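# Place the small box and the bottle in the tray

## Task

Get both the small box and the bottle into the tray so they stay there without help, before a school class arrives. Nobody will read replies, so act without asking anything.

## Robot and tools

Robot: two 6-joint arms, left_arm and right_arm, each ending in a parallel two-finger gripper. Per-arm joint order, used in every row and every per-joint list: waist, shoulder, elbow, wrist pitch, wrist yaw, wrist roll. Stated ranges (rad): waist -2.618 to 3.054, shoulder 0.000 to 3.142, elbow 0.000 to 3.142, wrist pitch -1.571 to 1.571, wrist yaw -1.571 to 1.571, wrist roll -2.094 to 2.094. The true end of each joint may sit up to 0.059 rad either side of these.

Frame: all hand positions, orientations and velocities are in the scene frame. Its origin is at table-top height, halfway between the nominal arm bases; +x points out over the table, +z up, and left_arm stands on the +y side (arm names do not match image left/right). Measured bases: left_arm at (-0.021, +0.317, 0) m, right_arm at (-0.043, -0.299, 0) m, both yawed very slightly (quat_wxyz +1.000, 0, 0, +0.010). The gripper's fingers point along its own +z and spread along its y; end_effector_position is the spot between the pads, about 1 cm short of the fingertips. Printed hand poses can be a few cm off, more when reaching far.

The row: every motion command is built from rows of 14 numbers, each in [-1, 1], always all 14 even when one arm stays still: left_arm's six joint values then its opening, then right_arm's six joint values then its opening. Joint values are offsets, not poses: they count from the arm's Joint targets as they stood when the action (or move) began, not from the previous row. Scale: 1.0 equals 2.224 rad for waist, shoulder and elbow, and 8.485 rad for the three wrist joints. Sending the same offset again moves further. A 0 for every joint re-commands the current Joint targets. The opening is absolute: +1 fully open, -1 shut. To leave a gripper untouched, resend its present command; 0 means half-open, not 'no change'.

execute_actions(actions, cameras): actions is a list of actions; each action is a list of up to 15 rows, one row per 1/30 s step; a shorter action repeats its final row for the remaining steps. An action is rejected for both arms if it would push any joint more than 0.059 rad beyond its range; a malformed action, or a failing first action, rejects the whole call. An empty actions list just reports state and images. cameras picks views by name: cam_high, cam_low, cam_over, cam_left_wrist, cam_right_wrist (each 672x504); omitted, null or ["all"] gives all, [] gives none, an unknown name voids the call.

move(target, speed, blend, opening_speed, grip_force, blocking, cameras): target is one 14-number row or a list of up to 15 rows; every row's offsets count from the Joint targets at the start of the move, not from the row before. All joints travel together, so the hand follows a curve and does not avoid obstacles or the other arm. speed (rad/s, 0.01 to 12.57, default 0.5) caps the joint with the longest travel; one value or one per target. blend (rad) rounds corners between listed targets; 0 stops at each. opening_speed (per second on the -1..+1 scale, at least 0.2) ramps the fingers; use it slowly on anything fragile. grip_force (N per pad, 10 to 50, one value or one per arm) persists until changed; low forces close slowly. blocking=false returns after about 0.5 s while the motion continues. The result adds a move: line: done, off_target (resting more than 0.035 rad from target), moving, held, or fault, plus limits=held if steps were withheld. done does not prove contact or a grasp.

wait(seconds 0 to 10) lets time pass holding the last command; it returns early if a running move ends. stop brakes a running move (needs some room). zoom_image(camera, region) enlarges [x0, y0, x1, y1] pixels of that camera's latest image, at most 504 by 504. read_manual gives licence text only. finished_scene(scene=1) ends the scene permanently; the box and bottle must already rest in the tray.

Result lines: end_effector_position (m) and end_effector_quat_wxyz per arm; Joint positions (rad, then finger-pad gap in m, 0.094 open) and Joint velocities (may read within noise or be omitted); Joint targets, the base for your next offsets; Tool commands; grip_measured, the measured opening on the command scale (reads a bit wide when empty, a few thousandths narrower than a gripped hard part); grip_effort_nm, gripper motor effort (negative closing), not a pad force; Joint torques in N m, offset and noisy, first three wrapping at ±28. 'joint command not followed' means the clearance check altered targets; 'joint sent to its limit' means a joint was stopped at its end. MOTOR HOT warns at 75 °C; OVER-TEMPERATURE FAULT at 90 °C folds that arm away for good.

Motion limits: each step a joint target may lead its measured angle by at most 0.339 rad (first three joints) or 2.2 rad (wrists), and targets placing the hand over 200 mm from its measured spot are pulled back, so big changes span several actions. If an arm is pushed or dragged, command targets back past its Joint positions to stop it pressing.

Avoid: dropping items or letting either fall off the table, releasing things while moving, fast or hard contacts with the table, fixtures or heavy objects, any contact between the two arms (including one gripper closing on the other's fingers), strain on wrist camera cables, and long holds at full stretch or pushing into unreachable poses, which heat motors. To release, command an opening well above grip_measured. Loose objects may occasionally be nudged by outside disturbances, so check images before finishing. The scene keeps running while you compose replies.

Each tool is called by a JSON object that holds its "name" and its "arguments".

## Session

{"name": "execute_actions", "arguments": {"actions": []}}

Scene clock: 0.00 s.
left_arm: end_effector_position=(+0.3635, +0.3974, +0.0881) grip_measured=+1.000 grip_effort_nm=n/a end_effector_quat_wxyz=(+0.579, -0.159, +0.796, +0.075) | right_arm: end_effector_position=(+0.3490, -0.2942, +0.1011) grip_measured=+1.000 grip_effort_nm=n/a end_effector_quat_wxyz=(+0.604, -0.010, +0.797, -0.016)
Joint positions: left_arm=[0.092 1.588 0.332 0.926 -0.201 -0.137 0.094] | right_arm=[0.01 1.56 0.309 0.976 0.042 -0.027 0.094]
Joint velocities: within noise
Joint torques (N m): no reading
Heat: left arm: 25 °C; right arm: 37 °C.
Joint targets: left_arm=[0.092 1.585 0.336 0.917 -0.207 -0.137] | right_arm=[0.010 1.555 0.314 0.972 0.041 -0.026]
Tool commands: left_gripper/opening=+1.0 right_gripper/opening=+1.0

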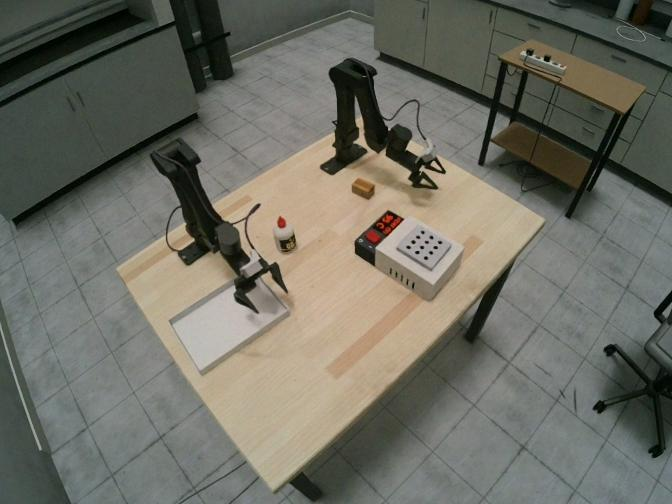

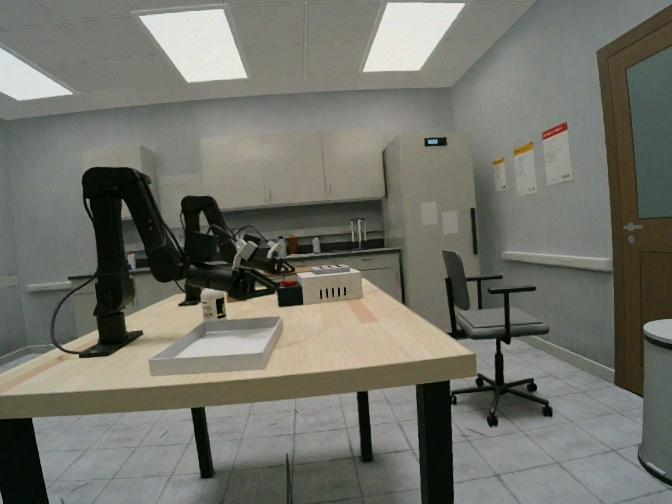

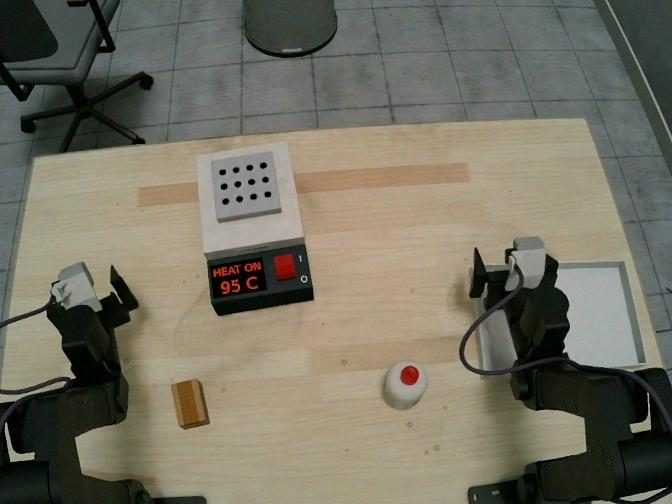

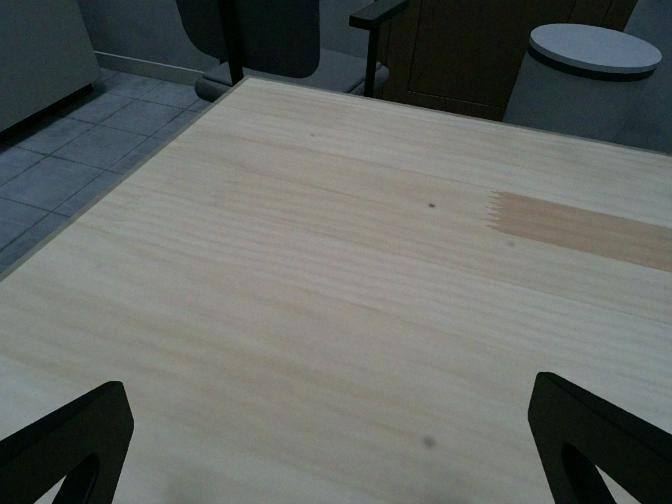

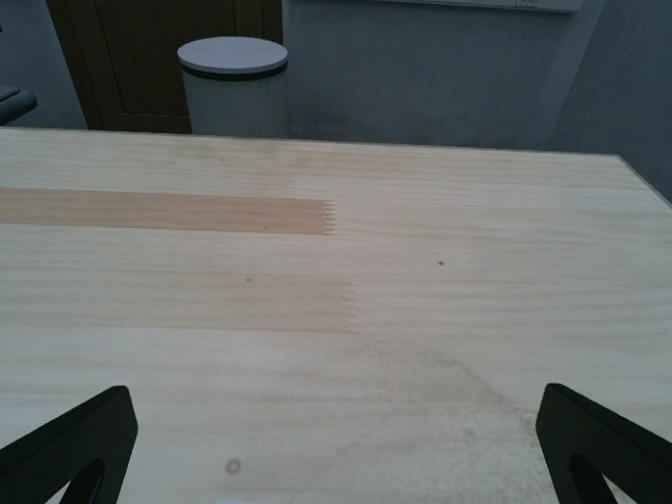

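{"name": "zoom_image", "arguments": {"camera": "cam_over", "region": [100, 330, 300, 480]}}

{"name": "zoom_image", "arguments": {"camera": "cam_over", "region": [340, 230, 672, 480]}}

{"name": "zoom_image", "arguments": {"camera": "cam_high", "region": [230, 150, 430, 300]}}

Scaled by 2.520 from the camera's 672x504 image, which has a finer 960x720 frame.

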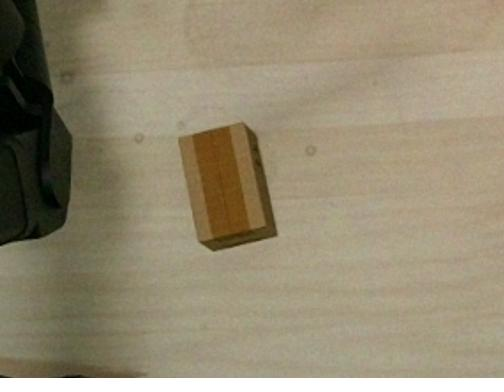

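Scaled by 1.518 from the camera's 672x504 image, which has a finer 960x720 frame.

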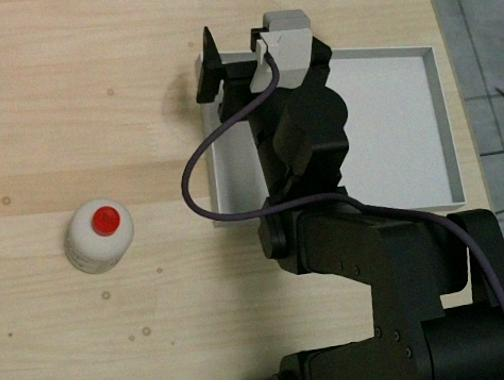

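Scaled by 2.520 from the camera's 672x504 image, which has a finer 960x720 frame.

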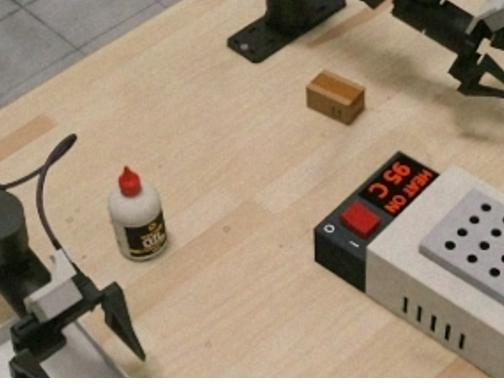

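{"name": "move", "arguments": {"target": [[0.1,0,0,0,0,0,1,0,0.019,0.537,0,-0.0048,0.0031,1],[0.225,0,0,0,0,0,1,0.349,0.019,0.537,-0.2892,-0.0048,0.0031,1]], "speed": 1.2, "blend": [0.3,0]}}

Scene clock: 53.03 s.
left_arm: end_effector_position=(+0.2792, +0.5702, +0.0881) grip_measured=+1.000 grip_effort_nm=-0.01 end_effector_quat_wxyz=(+0.544, -0.348, +0.733, +0.214) | right_arm: end_effector_position=(+0.1474, -0.1021, +0.1661) grip_measured=+1.000 grip_effort_nm=0.01 end_effector_quat_wxyz=(+0.002, -0.394, +0.919, -0.002)
Joint positions: left_arm=[0.587 1.588 0.332 0.926 -0.199 -0.137 0.094] | right_arm=[0.781 1.587 1.482 -1.465 0.004 -0.009 0.094]
Joint torques (N m): left_arm=[0.39 -4.9 5.71 2.43 -0.11 0] | right_arm=[0.43 -5.05 7.62 0.13 -0.04 0.08]
Heat: left arm: 26 °C; right arm: 38 °C.
Joint targets: left_arm=[0.593 1.585 0.336 0.917 -0.207 -0.137] | right_arm=[0.786 1.598 1.509 -1.482 0.000 0.000]
move: done

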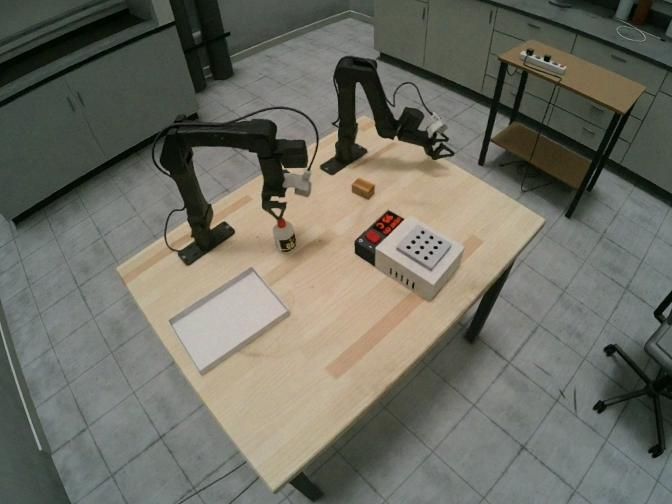

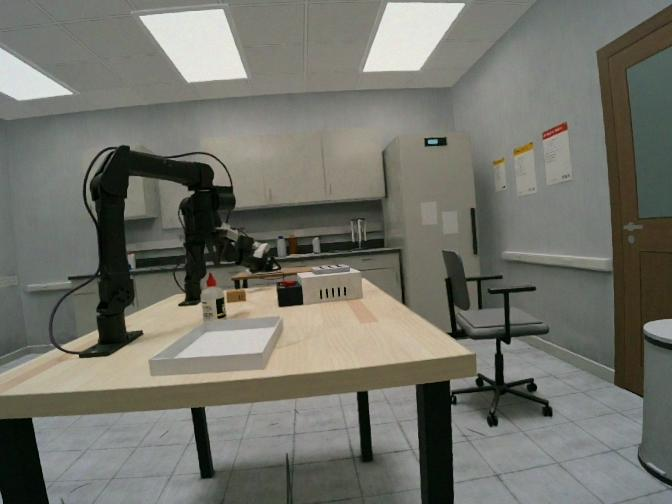

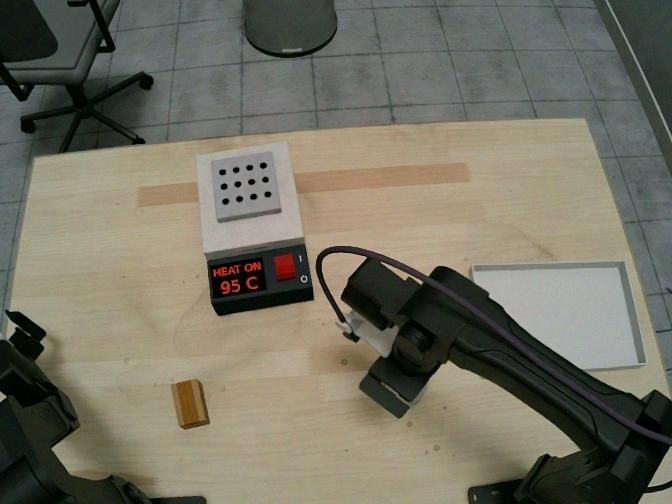

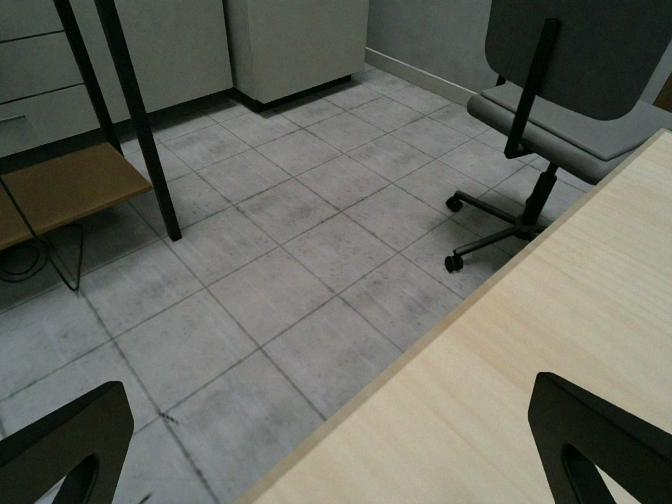

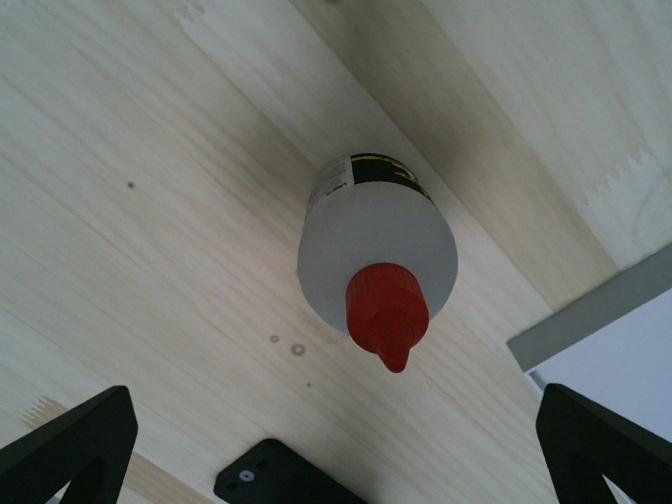

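{"name": "move", "arguments": {"target": [[0,0,0,0,0,0,1,-0.0297,0,0,0,0,0,1],[0,0,0,0,0,0,1,-0.0297,-0.0049,-0.2014,0.0515,0,0,1]], "speed": 0.6}}

Scene clock: 67.33 s.
left_arm: end_effector_position=(+0.2792, +0.5702, +0.0881) grip_measured=+1.000 grip_effort_nm=-0.02 end_effector_quat_wxyz=(+0.544, -0.348, +0.733, +0.214) | right_arm: end_effector_position=(+0.1522, -0.1188, +0.0650) grip_measured=+1.000 grip_effort_nm=0.01 end_effector_quat_wxyz=(-0.001, -0.367, +0.930, -0.003)
Joint positions: left_arm=[0.587 1.588 0.332 0.926 -0.199 -0.137 0.094] | right_arm=[0.725 1.587 1.077 -1.066 0.004 -0.008 0.094]
Joint torques (N m): left_arm=[0.4 -4.92 5.71 2.43 -0.11 0] | right_arm=[-0.36 -5.94 4.18 0.57 -0.05 0.07]
Heat: left arm: 26 °C; right arm: 38 °C.
Joint targets: left_arm=[0.593 1.585 0.336 0.917 -0.207 -0.137] | right_arm=[0.720 1.587 1.061 -1.045 0.000 0.000]
move: done

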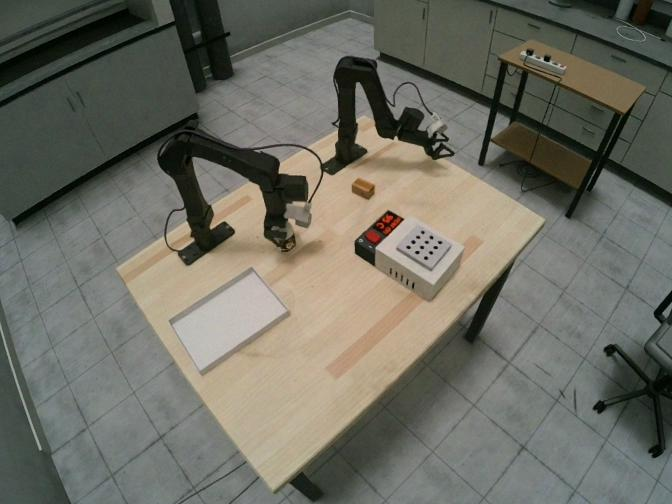

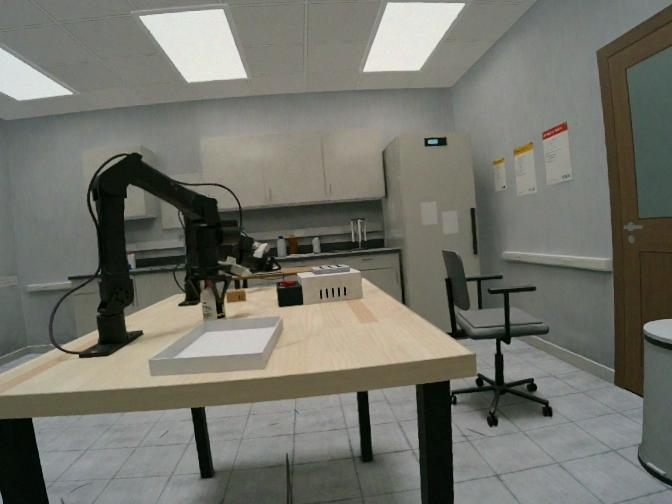

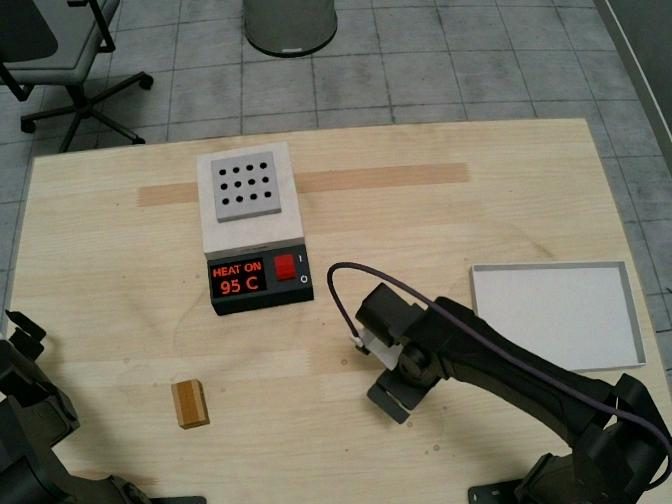

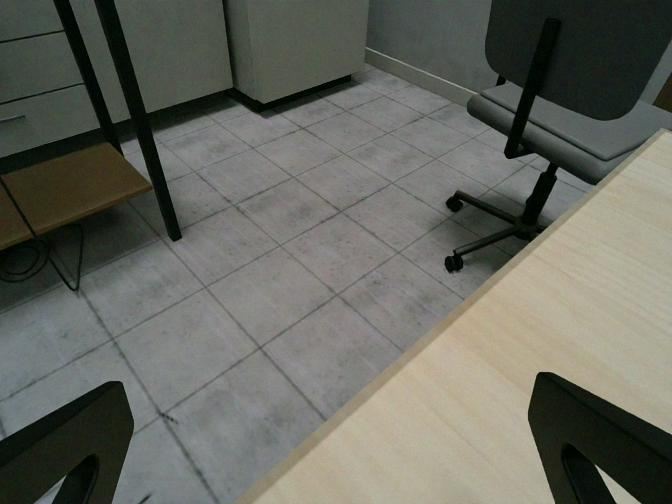

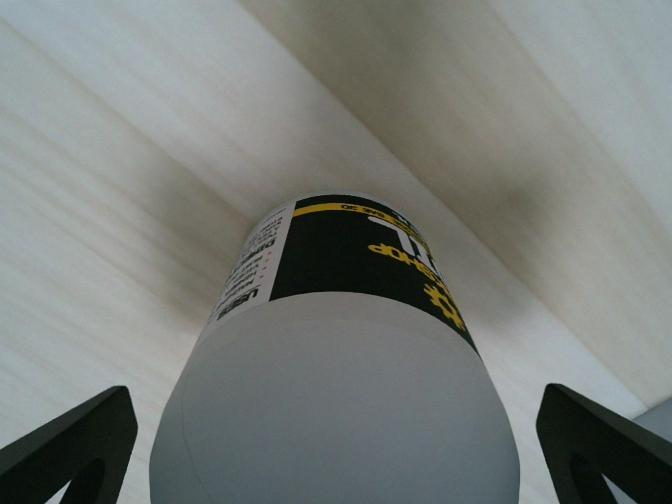

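{"name": "move", "arguments": {"target": [[0,0,0,0,0,0,1,0,0,-0.0202,0.0053,0,0,1],[0,0,0,0,0,0,1,0,0,-0.0202,0.0053,0,0,0.25]], "speed": 0.3, "grip_force": 25, "opening_speed": 0.4, "cameras": ["cam_right_wrist"]}}

Scene clock: 75.00 s.
left_arm: end_effector_position=(+0.2792, +0.5702, +0.0881) grip_measured=+1.000 grip_effort_nm=-0.01 end_effector_quat_wxyz=(+0.544, -0.348, +0.733, +0.214) | right_arm: end_effector_position=(+0.1534, -0.1165, +0.0626) grip_measured=+0.378 grip_effort_nm=-0.49 end_effector_quat_wxyz=(+0.009, -0.367, +0.930, +0.004)
Joint positions: left_arm=[0.587 1.588 0.332 0.926 -0.199 -0.137 0.094] | right_arm=[0.725 1.575 1.056 -1.031 -0.001 -0.008 0.065]
Joint torques (N m): left_arm=[0.4 -4.9 5.71 2.43 -0.11 0] | right_arm=[-0.38 -4.82 2.45 0.75 0 0.08]
Heat: left arm: 26 °C; right arm: 38 °C.
Joint targets: left_arm=[0.593 1.585 0.336 0.917 -0.207 -0.137] | right_arm=[0.720 1.587 1.016 -1.000 0.000 0.000]
grip_force (N): 25, 25
move: off_target (right_arm); target 2's new numbers were sent with right_arm's elbow 0.040 rad from that target; right_arm: the elbow is farthest, 0.040 rad from its target
Images, in order (width x height): cam_right_wrist 672x504.

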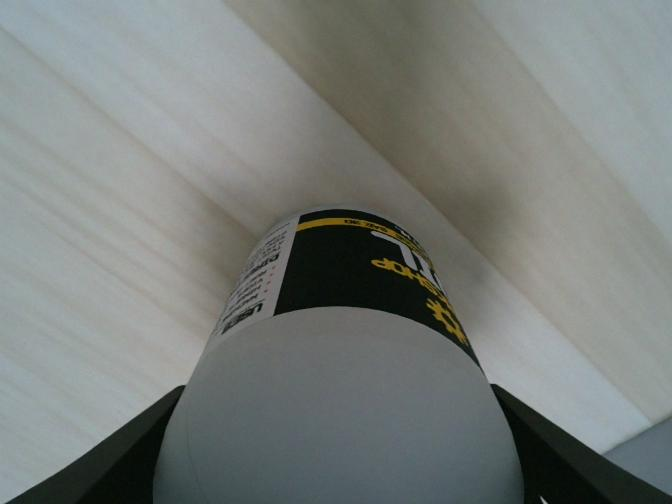

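{"name": "move", "arguments": {"target": [[0,0,0,0,0,0,1,0,0.0049,0.2217,-0.0568,0,0,0.25],[0,0,0,0,0,0,1,-0.5076,0.1803,0.4182,-0.0623,0,0,0.25]], "speed": 0.5, "blend": [0.08,0]}}

Scene clock: 86.70 s.
left_arm: end_effector_position=(+0.2792, +0.5702, +0.0881) grip_measured=+1.000 grip_effort_nm=-0.02 end_effector_quat_wxyz=(+0.544, -0.348, +0.733, +0.214) | right_arm: end_effector_position=(+0.2993, -0.4416, +0.1561) grip_measured=+0.376 grip_effort_nm=-0.56 end_effector_quat_wxyz=(-0.001, +0.192, +0.981, -0.001)
Joint positions: left_arm=[0.587 1.588 0.332 0.926 -0.199 -0.137 0.094] | right_arm=[-0.415 1.973 1.913 -1.511 0.003 -0.008 0.065]
Joint torques (N m): left_arm=[0.4 -4.92 5.71 2.43 -0.11 0] | right_arm=[0.61 -8.16 8.14 0.16 -0.04 0.08]
Heat: left arm: 26 °C; right arm: 37 °C.
Joint targets: left_arm=[0.593 1.585 0.336 0.917 -0.207 -0.137] | right_arm=[-0.409 1.988 1.946 -1.529 0.000 0.000]
grip_force (N): 25, 25
move: done

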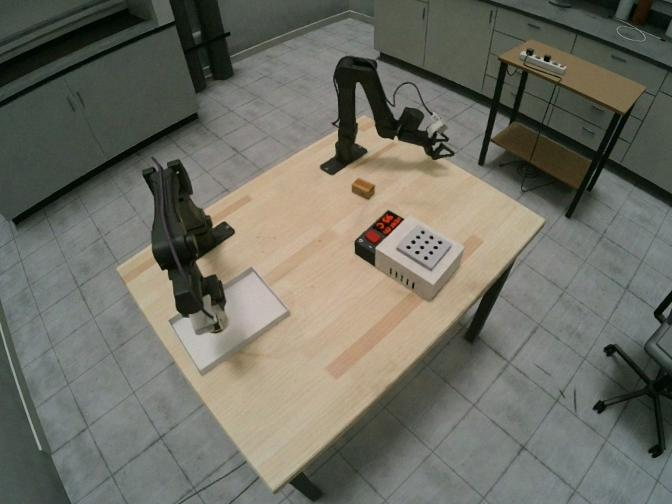

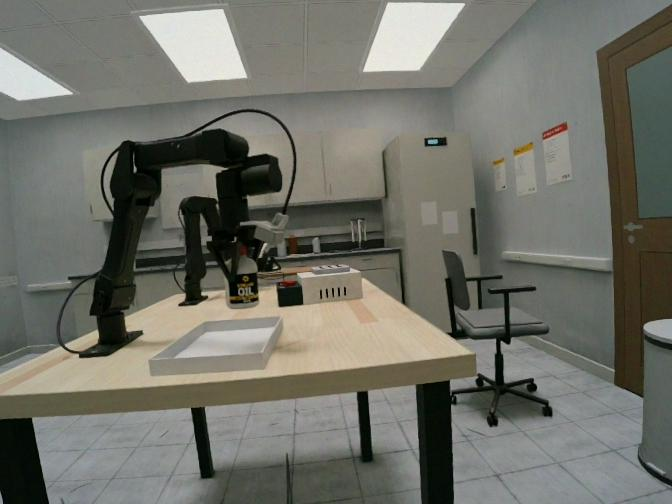

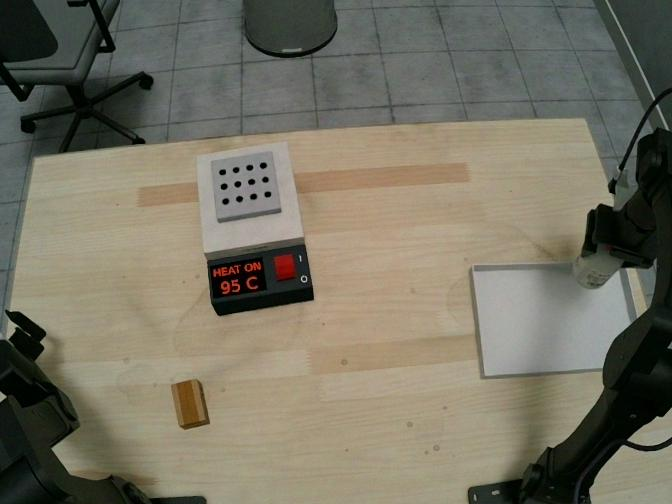

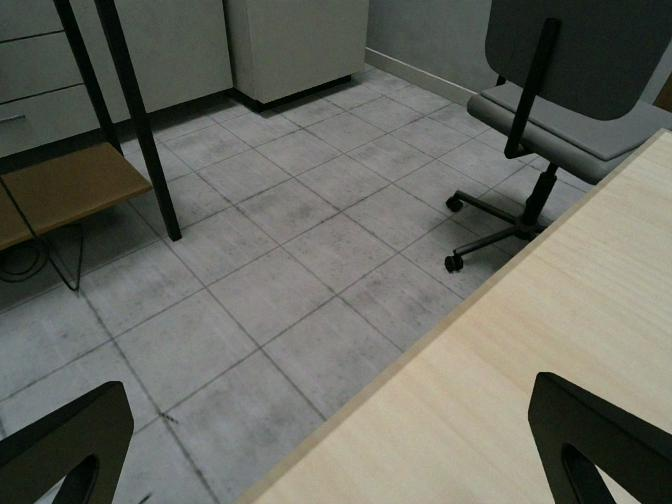

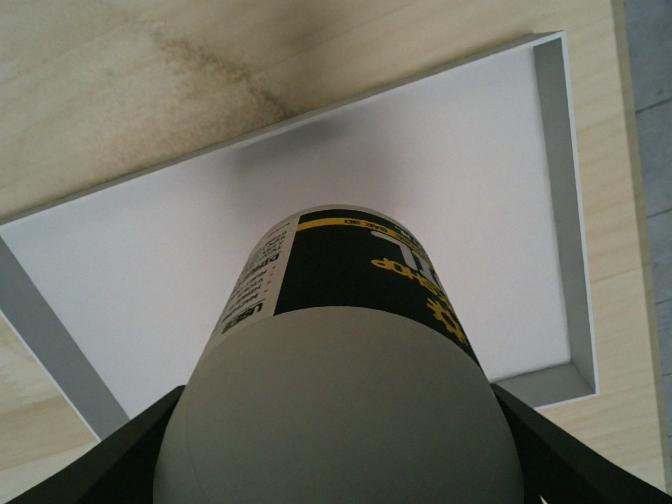

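{"name": "move", "arguments": {"target": [0,0,0,0,0,0,1,0,-0.0567,-0.2356,0.0469,0,0,0.25], "speed": 0.3, "cameras": ["cam_low","cam_right_wrist"]}}

{"name": "zoom_image", "arguments": {"camera": "cam_low", "region": [150, 230, 300, 380]}}

Scene clock: 93.47 s.
left_arm: end_effector_position=(+0.2792, +0.5702, +0.0881) grip_measured=+1.000 grip_effort_nm=-0.02 end_effector_quat_wxyz=(+0.544, -0.348, +0.733, +0.214) | right_arm: end_effector_position=(+0.2729, -0.4306, +0.0682) grip_measured=+0.376 grip_effort_nm=-0.56 end_effector_quat_wxyz=(-0.012, +0.192, +0.981, +0.001)
Joint positions: left_arm=[0.587 1.588 0.332 0.926 -0.199 -0.137 0.094] | right_arm=[-0.415 1.886 1.442 -1.151 0.003 -0.008 0.065]
Joint torques (N m): left_arm=[0.39 -4.9 5.7 2.43 -0.11 0] | right_arm=[0.51 -10.82 3.99 0.51 -0.03 0.06]
Heat: left arm: 26 °C; right arm: 38 °C.
Joint targets: left_arm=[0.593 1.585 0.336 0.917 -0.207 -0.137] | right_arm=[-0.409 1.862 1.422 -1.131 0.000 0.000]
grip_force (N): 25, 25
move: done
Images, in order (width x height): cam_low 672x504, cam_right_wrist 672x504.

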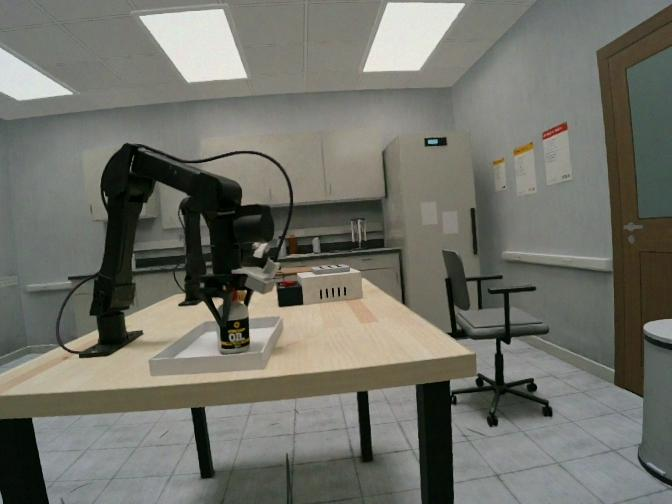

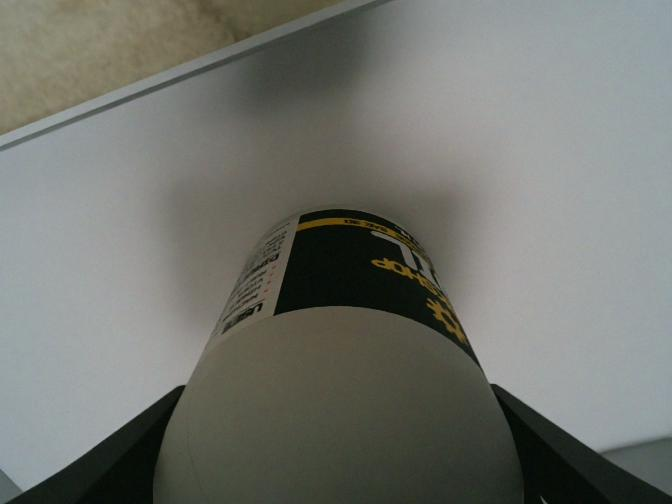

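Scaled by 3.360 from the camera's 672x504 image, which has a finer 960x720 frame.

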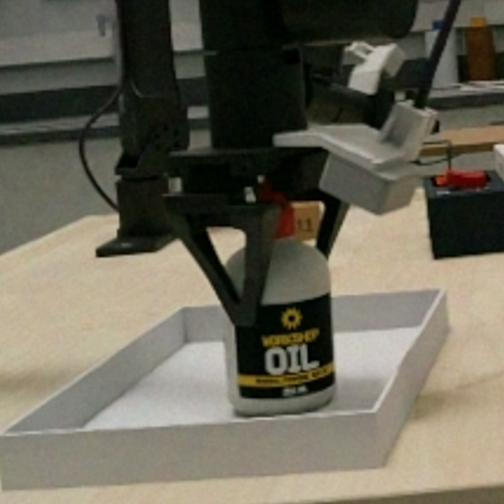

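{"name": "move", "arguments": {"target": [0,0,0,0,0,0,1,0,0.0,-0.0112,0.0029,0,0,0.25], "speed": 0.2, "cameras": ["cam_low","cam_right_wrist"]}}

{"name": "zoom_image", "arguments": {"camera": "cam_low", "region": [150, 230, 300, 380]}}

Scene clock: 97.83 s.
left_arm: end_effector_position=(+0.2792, +0.5702, +0.0881) grip_measured=+1.000 grip_effort_nm=-0.02 end_effector_quat_wxyz=(+0.544, -0.348, +0.733, +0.214) | right_arm: end_effector_position=(+0.2725, -0.4304, +0.0671) grip_measured=+0.376 grip_effort_nm=-0.56 end_effector_quat_wxyz=(-0.007, +0.192, +0.981, +0.000)
Joint positions: left_arm=[0.587 1.588 0.332 0.926 -0.199 -0.137 0.094] | right_arm=[-0.415 1.875 1.424 -1.133 0.003 -0.008 0.065]
Joint torques (N m): left_arm=[0.39 -4.9 5.7 2.43 -0.11 0] | right_arm=[0.5 -9.73 3.48 0.64 -0.03 0.07]
Heat: left arm: 27 °C; right arm: 37 °C.
Joint targets: left_arm=[0.593 1.585 0.336 0.917 -0.207 -0.137] | right_arm=[-0.409 1.862 1.397 -1.106 0.000 0.000]
grip_force (N): 25, 25
move: done
Images, in order (width x height): cam_low 672x504, cam_right_wrist 672x504.

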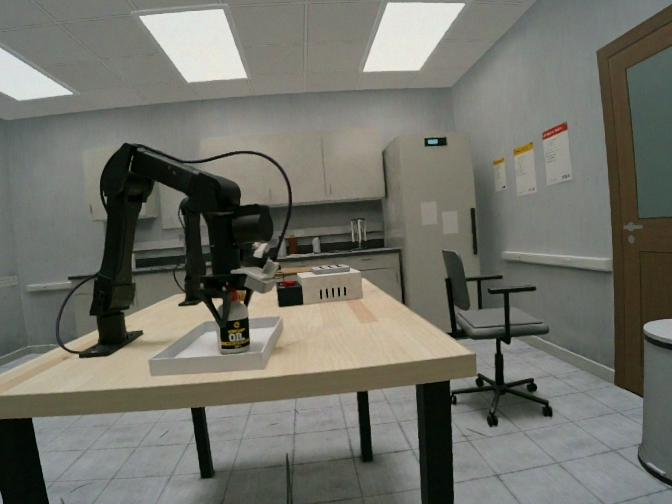

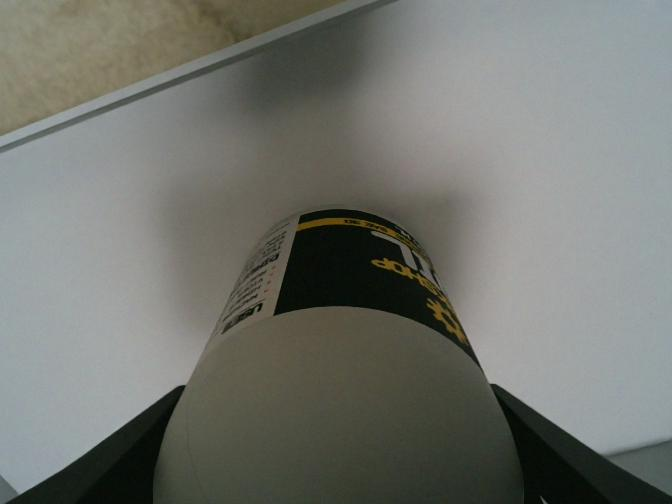

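Scaled by 3.360 from the camera's 672x504 image, which has a finer 960x720 frame.

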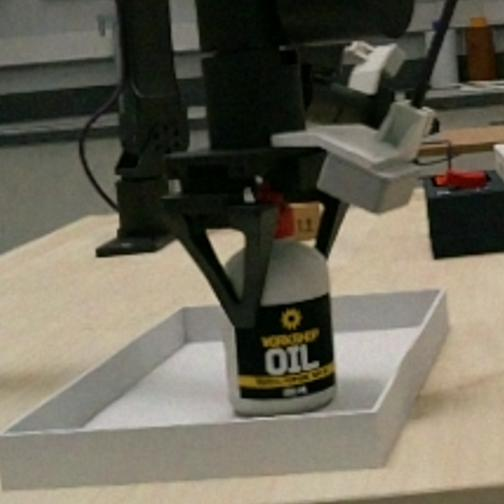

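{"name": "move", "arguments": {"target": [[0.1,0,0,0,0,0,1,0,0.0,0,0,0,0,1],[0.315,0,0,0,0,0,1,0,-0.0022,0.1758,-0.0464,0,0,1],[0.315,0,0,0,0,0,1,0.5076,-0.1178,0.0504,-0.0443,0,0,1],[0.315,0,0,0,0,0,1,0.683,0.2433,0.4222,-0.0061,-0.0318,-0.0753,1]], "speed": [0.3,0.4,1.0,0.7], "blend": [0,0.05,0.15,0], "opening_speed": 0.8}}

Scene clock: 125.13 s.
left_arm: end_effector_position=(+0.0452, +0.7040, +0.0881) grip_measured=+1.000 grip_effort_nm=-0.02 end_effector_quat_wxyz=(-0.438, +0.578, -0.570, -0.387) | right_arm: end_effector_position=(+0.1404, +0.2071, +0.1049) grip_measured=+0.997 grip_effort_nm=0.15 end_effector_quat_wxyz=(-0.117, +0.769, -0.608, -0.159)
Joint positions: left_arm=[1.288 1.588 0.332 0.926 -0.196 -0.137 0.094] | right_arm=[1.117 2.389 2.304 -1.175 -0.253 -0.628 0.094]
Joint torques (N m): left_arm=[0.32 -4.92 5.7 2.42 -0.13 0] | right_arm=[-0.69 -11.77 8.55 1.15 -0.25 -0.13]
Heat: left arm: 27 °C; right arm: 37 °C.
Joint targets: left_arm=[1.293 1.585 0.336 0.917 -0.207 -0.137] | right_arm=[1.110 2.403 2.336 -1.158 -0.270 -0.639]
grip_force (N): 25, 25
move: done

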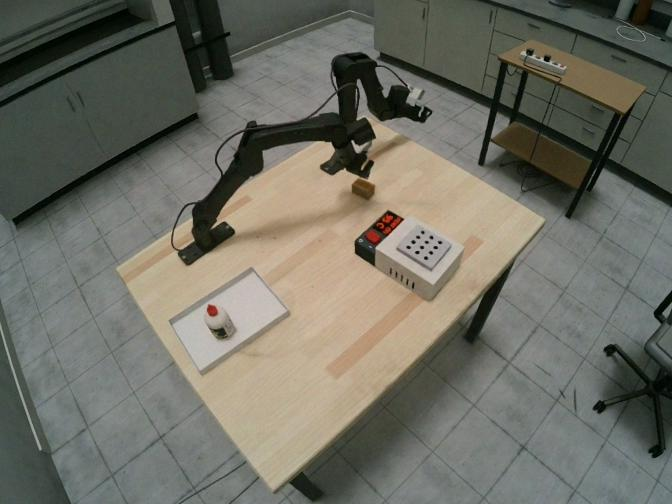

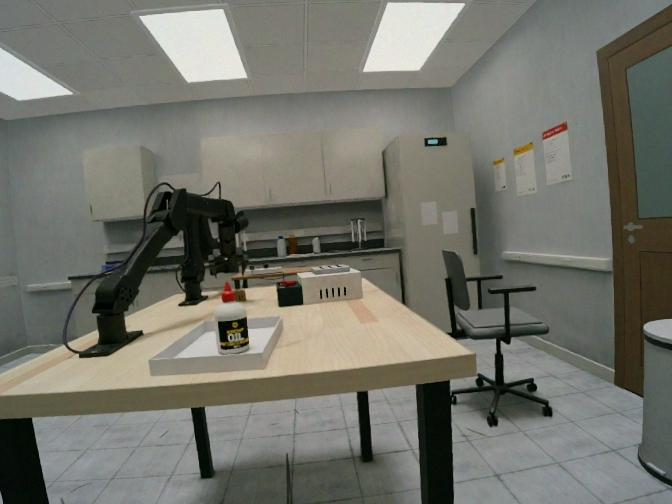

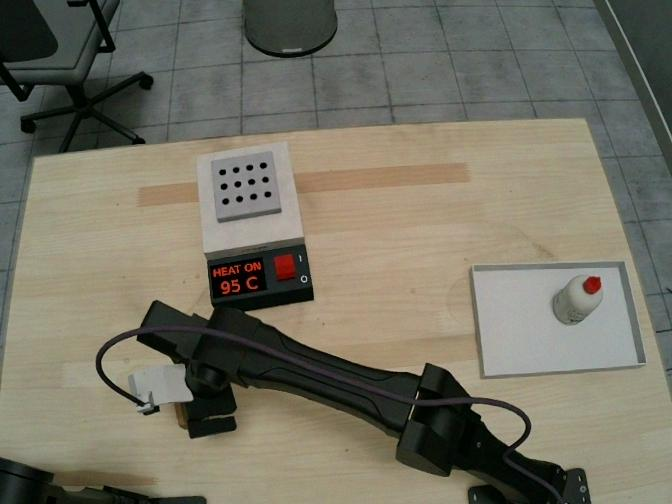

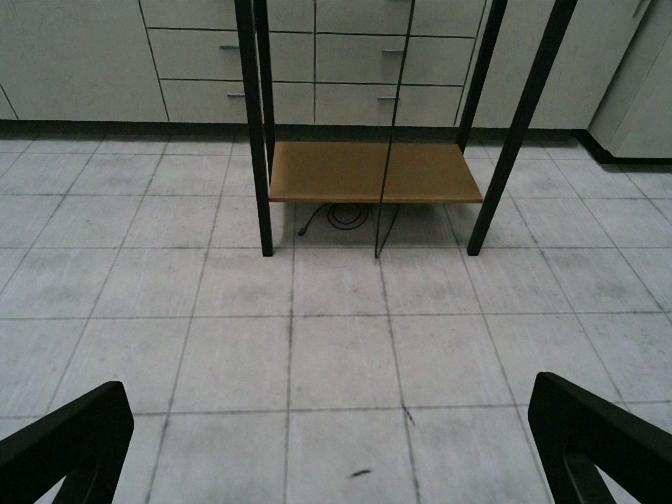

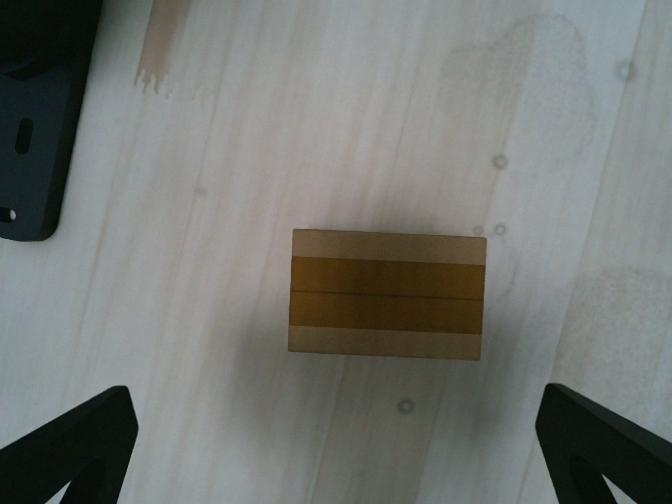

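{"name": "move", "arguments": {"target": [[0,0,0,0,0,0,1,-0.0216,-0.0036,-0.0279,0.0048,-0.002,-0.0048,1],[0,0,0,0,0,0,1,-0.0117,0.0283,-0.0349,0.0157,-0.0011,-0.0024,1]], "speed": 0.3, "blend": [0.02,0], "cameras": ["cam_right_wrist","cam_high"]}}

Scene clock: 139.53 s.
left_arm: end_effector_position=(+0.0452, +0.7040, +0.0881) grip_measured=+1.000 grip_effort_nm=-0.02 end_effector_quat_wxyz=(-0.438, +0.578, -0.570, -0.387) | right_arm: end_effector_position=(+0.1667, +0.2211, +0.0729) grip_measured=+0.997 grip_effort_nm=0.15 end_effector_quat_wxyz=(-0.140, +0.766, -0.605, -0.165)
Joint positions: left_arm=[1.288 1.588 0.332 0.926 -0.196 -0.137 0.094] | right_arm=[1.081 2.452 2.274 -1.043 -0.266 -0.657 0.094]
Joint torques (N m): left_arm=[0.34 -4.92 5.7 2.43 -0.13 0] | right_arm=[0.29 -12.25 4.94 1.22 -0.25 -0.04]
Heat: left arm: 27 °C; right arm: 37 °C.
Joint targets: left_arm=[1.293 1.585 0.336 0.917 -0.207 -0.137] | right_arm=[1.085 2.466 2.259 -1.025 -0.279 -0.659]
grip_force (N): 25, 25
move: done
Images, in order (width x height): cam_high 672x504, cam_right_wrist 672x504.

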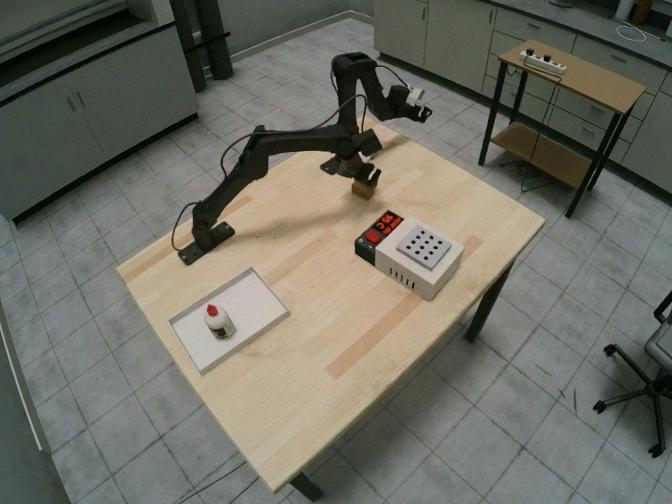

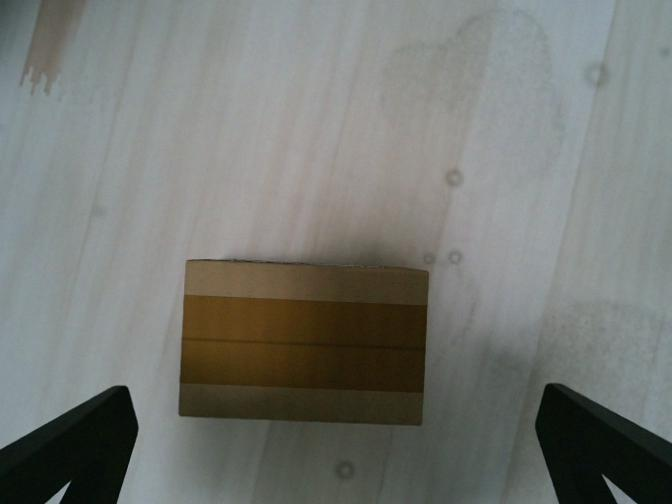

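{"name": "move", "arguments": {"target": [[0,0,0,0,0,0,1,0.0125,0,0,0,0,0.0074,1],[0,0,0,0,0,0,1,0.0125,0.0074,-0.0319,0.0103,0,0.0074,1]], "speed": 0.2, "cameras": ["cam_right_wrist"]}}

Scene clock: 149.13 s.
left_arm: end_effector_position=(+0.0452, +0.7040, +0.0881) grip_measured=+1.000 grip_effort_nm=-0.02 end_effector_quat_wxyz=(-0.438, +0.578, -0.570, -0.387) | right_arm: end_effector_position=(+0.1536, +0.2308, +0.0526) grip_measured=+0.997 grip_effort_nm=0.15 end_effector_quat_wxyz=(-0.138, +0.758, -0.613, -0.172)
Joint positions: left_arm=[1.288 1.588 0.332 0.926 -0.196 -0.137 0.094] | right_arm=[1.11 2.461 2.206 -0.956 -0.266 -0.604 0.094]
Joint torques (N m): left_arm=[0.32 -4.93 5.7 2.42 -0.13 0] | right_arm=[0.17 -11.75 4.67 1.24 -0.25 0.07]
Heat: left arm: 28 °C; right arm: 37 °C.
Joint targets: left_arm=[1.293 1.585 0.336 0.917 -0.207 -0.137] | right_arm=[1.112 2.482 2.188 -0.937 -0.279 -0.597]
grip_force (N): 25, 25
move: done
Images, in order (width x height): cam_right_wrist 672x504.

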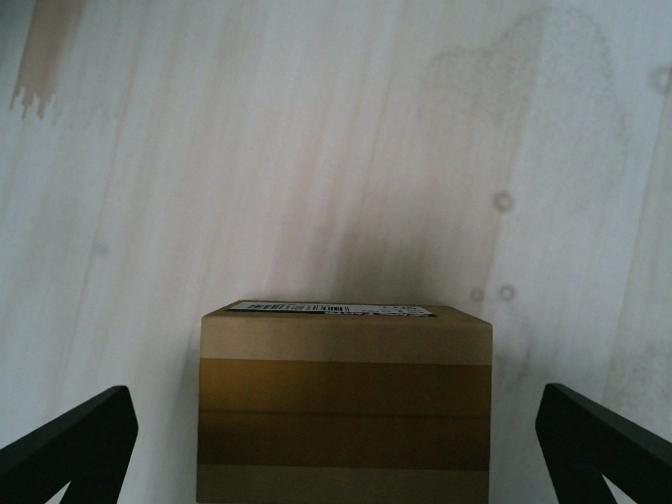

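{"name": "move", "arguments": {"target": [0,0,0,0,0,0,1,0,0.0100,-0.0325,0.0104,0,0,1], "speed": 0.15, "cameras": ["cam_right_wrist","cam_high"]}}

Scene clock: 153.40 s.
left_arm: end_effector_position=(+0.0452, +0.7040, +0.0881) grip_measured=+1.000 grip_effort_nm=-0.02 end_effector_quat_wxyz=(-0.438, +0.578, -0.570, -0.387) | right_arm: end_effector_position=(+0.1539, +0.2314, +0.0239) grip_measured=+0.997 grip_effort_nm=0.15 end_effector_quat_wxyz=(-0.135, +0.759, -0.614, -0.171)
Joint positions: left_arm=[1.288 1.588 0.332 0.926 -0.196 -0.137 0.094] | right_arm=[1.11 2.482 2.134 -0.869 -0.266 -0.604 0.094]
Joint torques (N m): left_arm=[0.32 -4.92 5.7 2.42 -0.13 0.01] | right_arm=[0.16 -11.85 4.67 1.23 -0.24 0.07]
Heat: left arm: 28 °C; right arm: 36 °C.
Joint targets: left_arm=[1.293 1.585 0.336 0.917 -0.207 -0.137] | right_arm=[1.112 2.504 2.115 -0.849 -0.279 -0.597]
grip_force (N): 25, 25
move: done
Images, in order (width x height): cam_high 672x504, cam_right_wrist 672x504.

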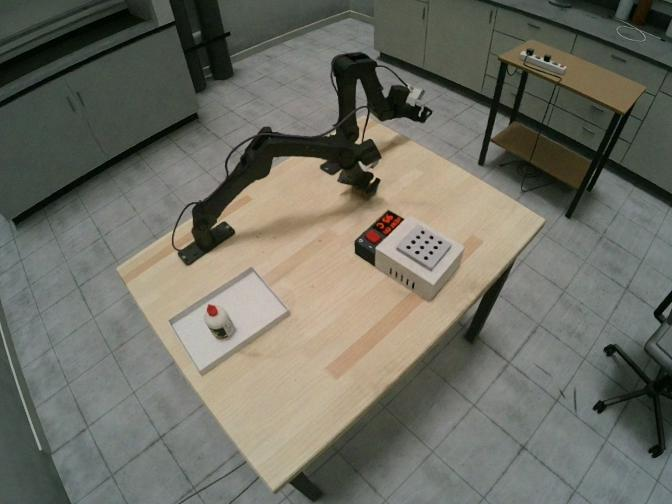

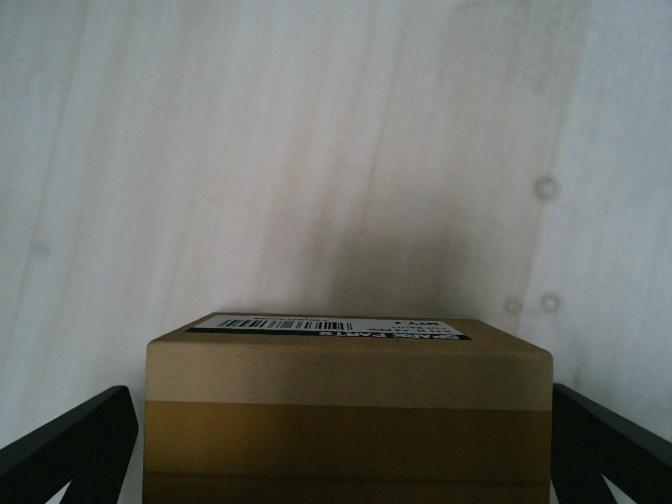

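{"name": "move", "arguments": {"target": [0,0,0,0,0,0,1,0,0,0,0,0,0,0.4], "grip_force": 25, "opening_speed": 0.3, "cameras": ["cam_right_wrist"]}}

Scene clock: 157.93 s.
left_arm: end_effector_position=(+0.0452, +0.7040, +0.0881) grip_measured=+1.000 grip_effort_nm=-0.02 end_effector_quat_wxyz=(-0.438, +0.578, -0.570, -0.387) | right_arm: end_effector_position=(+0.1540, +0.2316, +0.0240) grip_measured=+0.493 grip_effort_nm=-0.56 end_effector_quat_wxyz=(-0.135, +0.758, -0.614, -0.172)
Joint positions: left_arm=[1.288 1.588 0.332 0.926 -0.196 -0.137 0.094] | right_arm=[1.11 2.482 2.134 -0.868 -0.266 -0.604 0.07]
Joint torques (N m): left_arm=[0.32 -4.9 5.7 2.43 -0.13 0] | right_arm=[0.16 -11.84 4.66 1.25 -0.25 0.06]
Heat: left arm: 28 °C; right arm: 36 °C.
Joint targets: left_arm=[1.293 1.585 0.336 0.917 -0.207 -0.137] | right_arm=[1.112 2.504 2.115 -0.849 -0.279 -0.597]
grip_force (N): 25, 25
move: done
Images, in order (width x height): cam_right_wrist 672x504.

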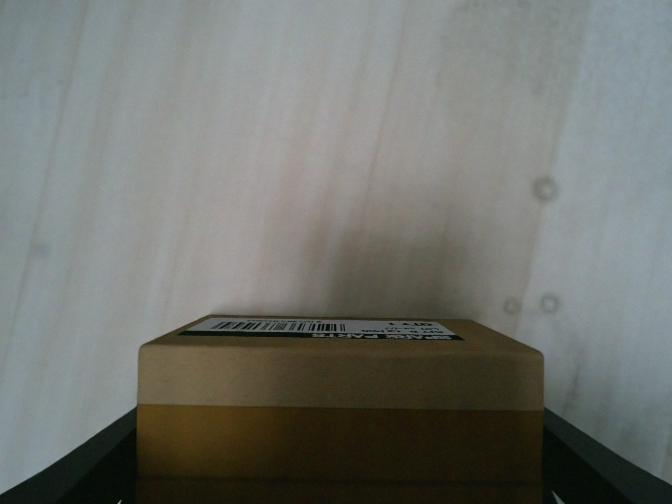

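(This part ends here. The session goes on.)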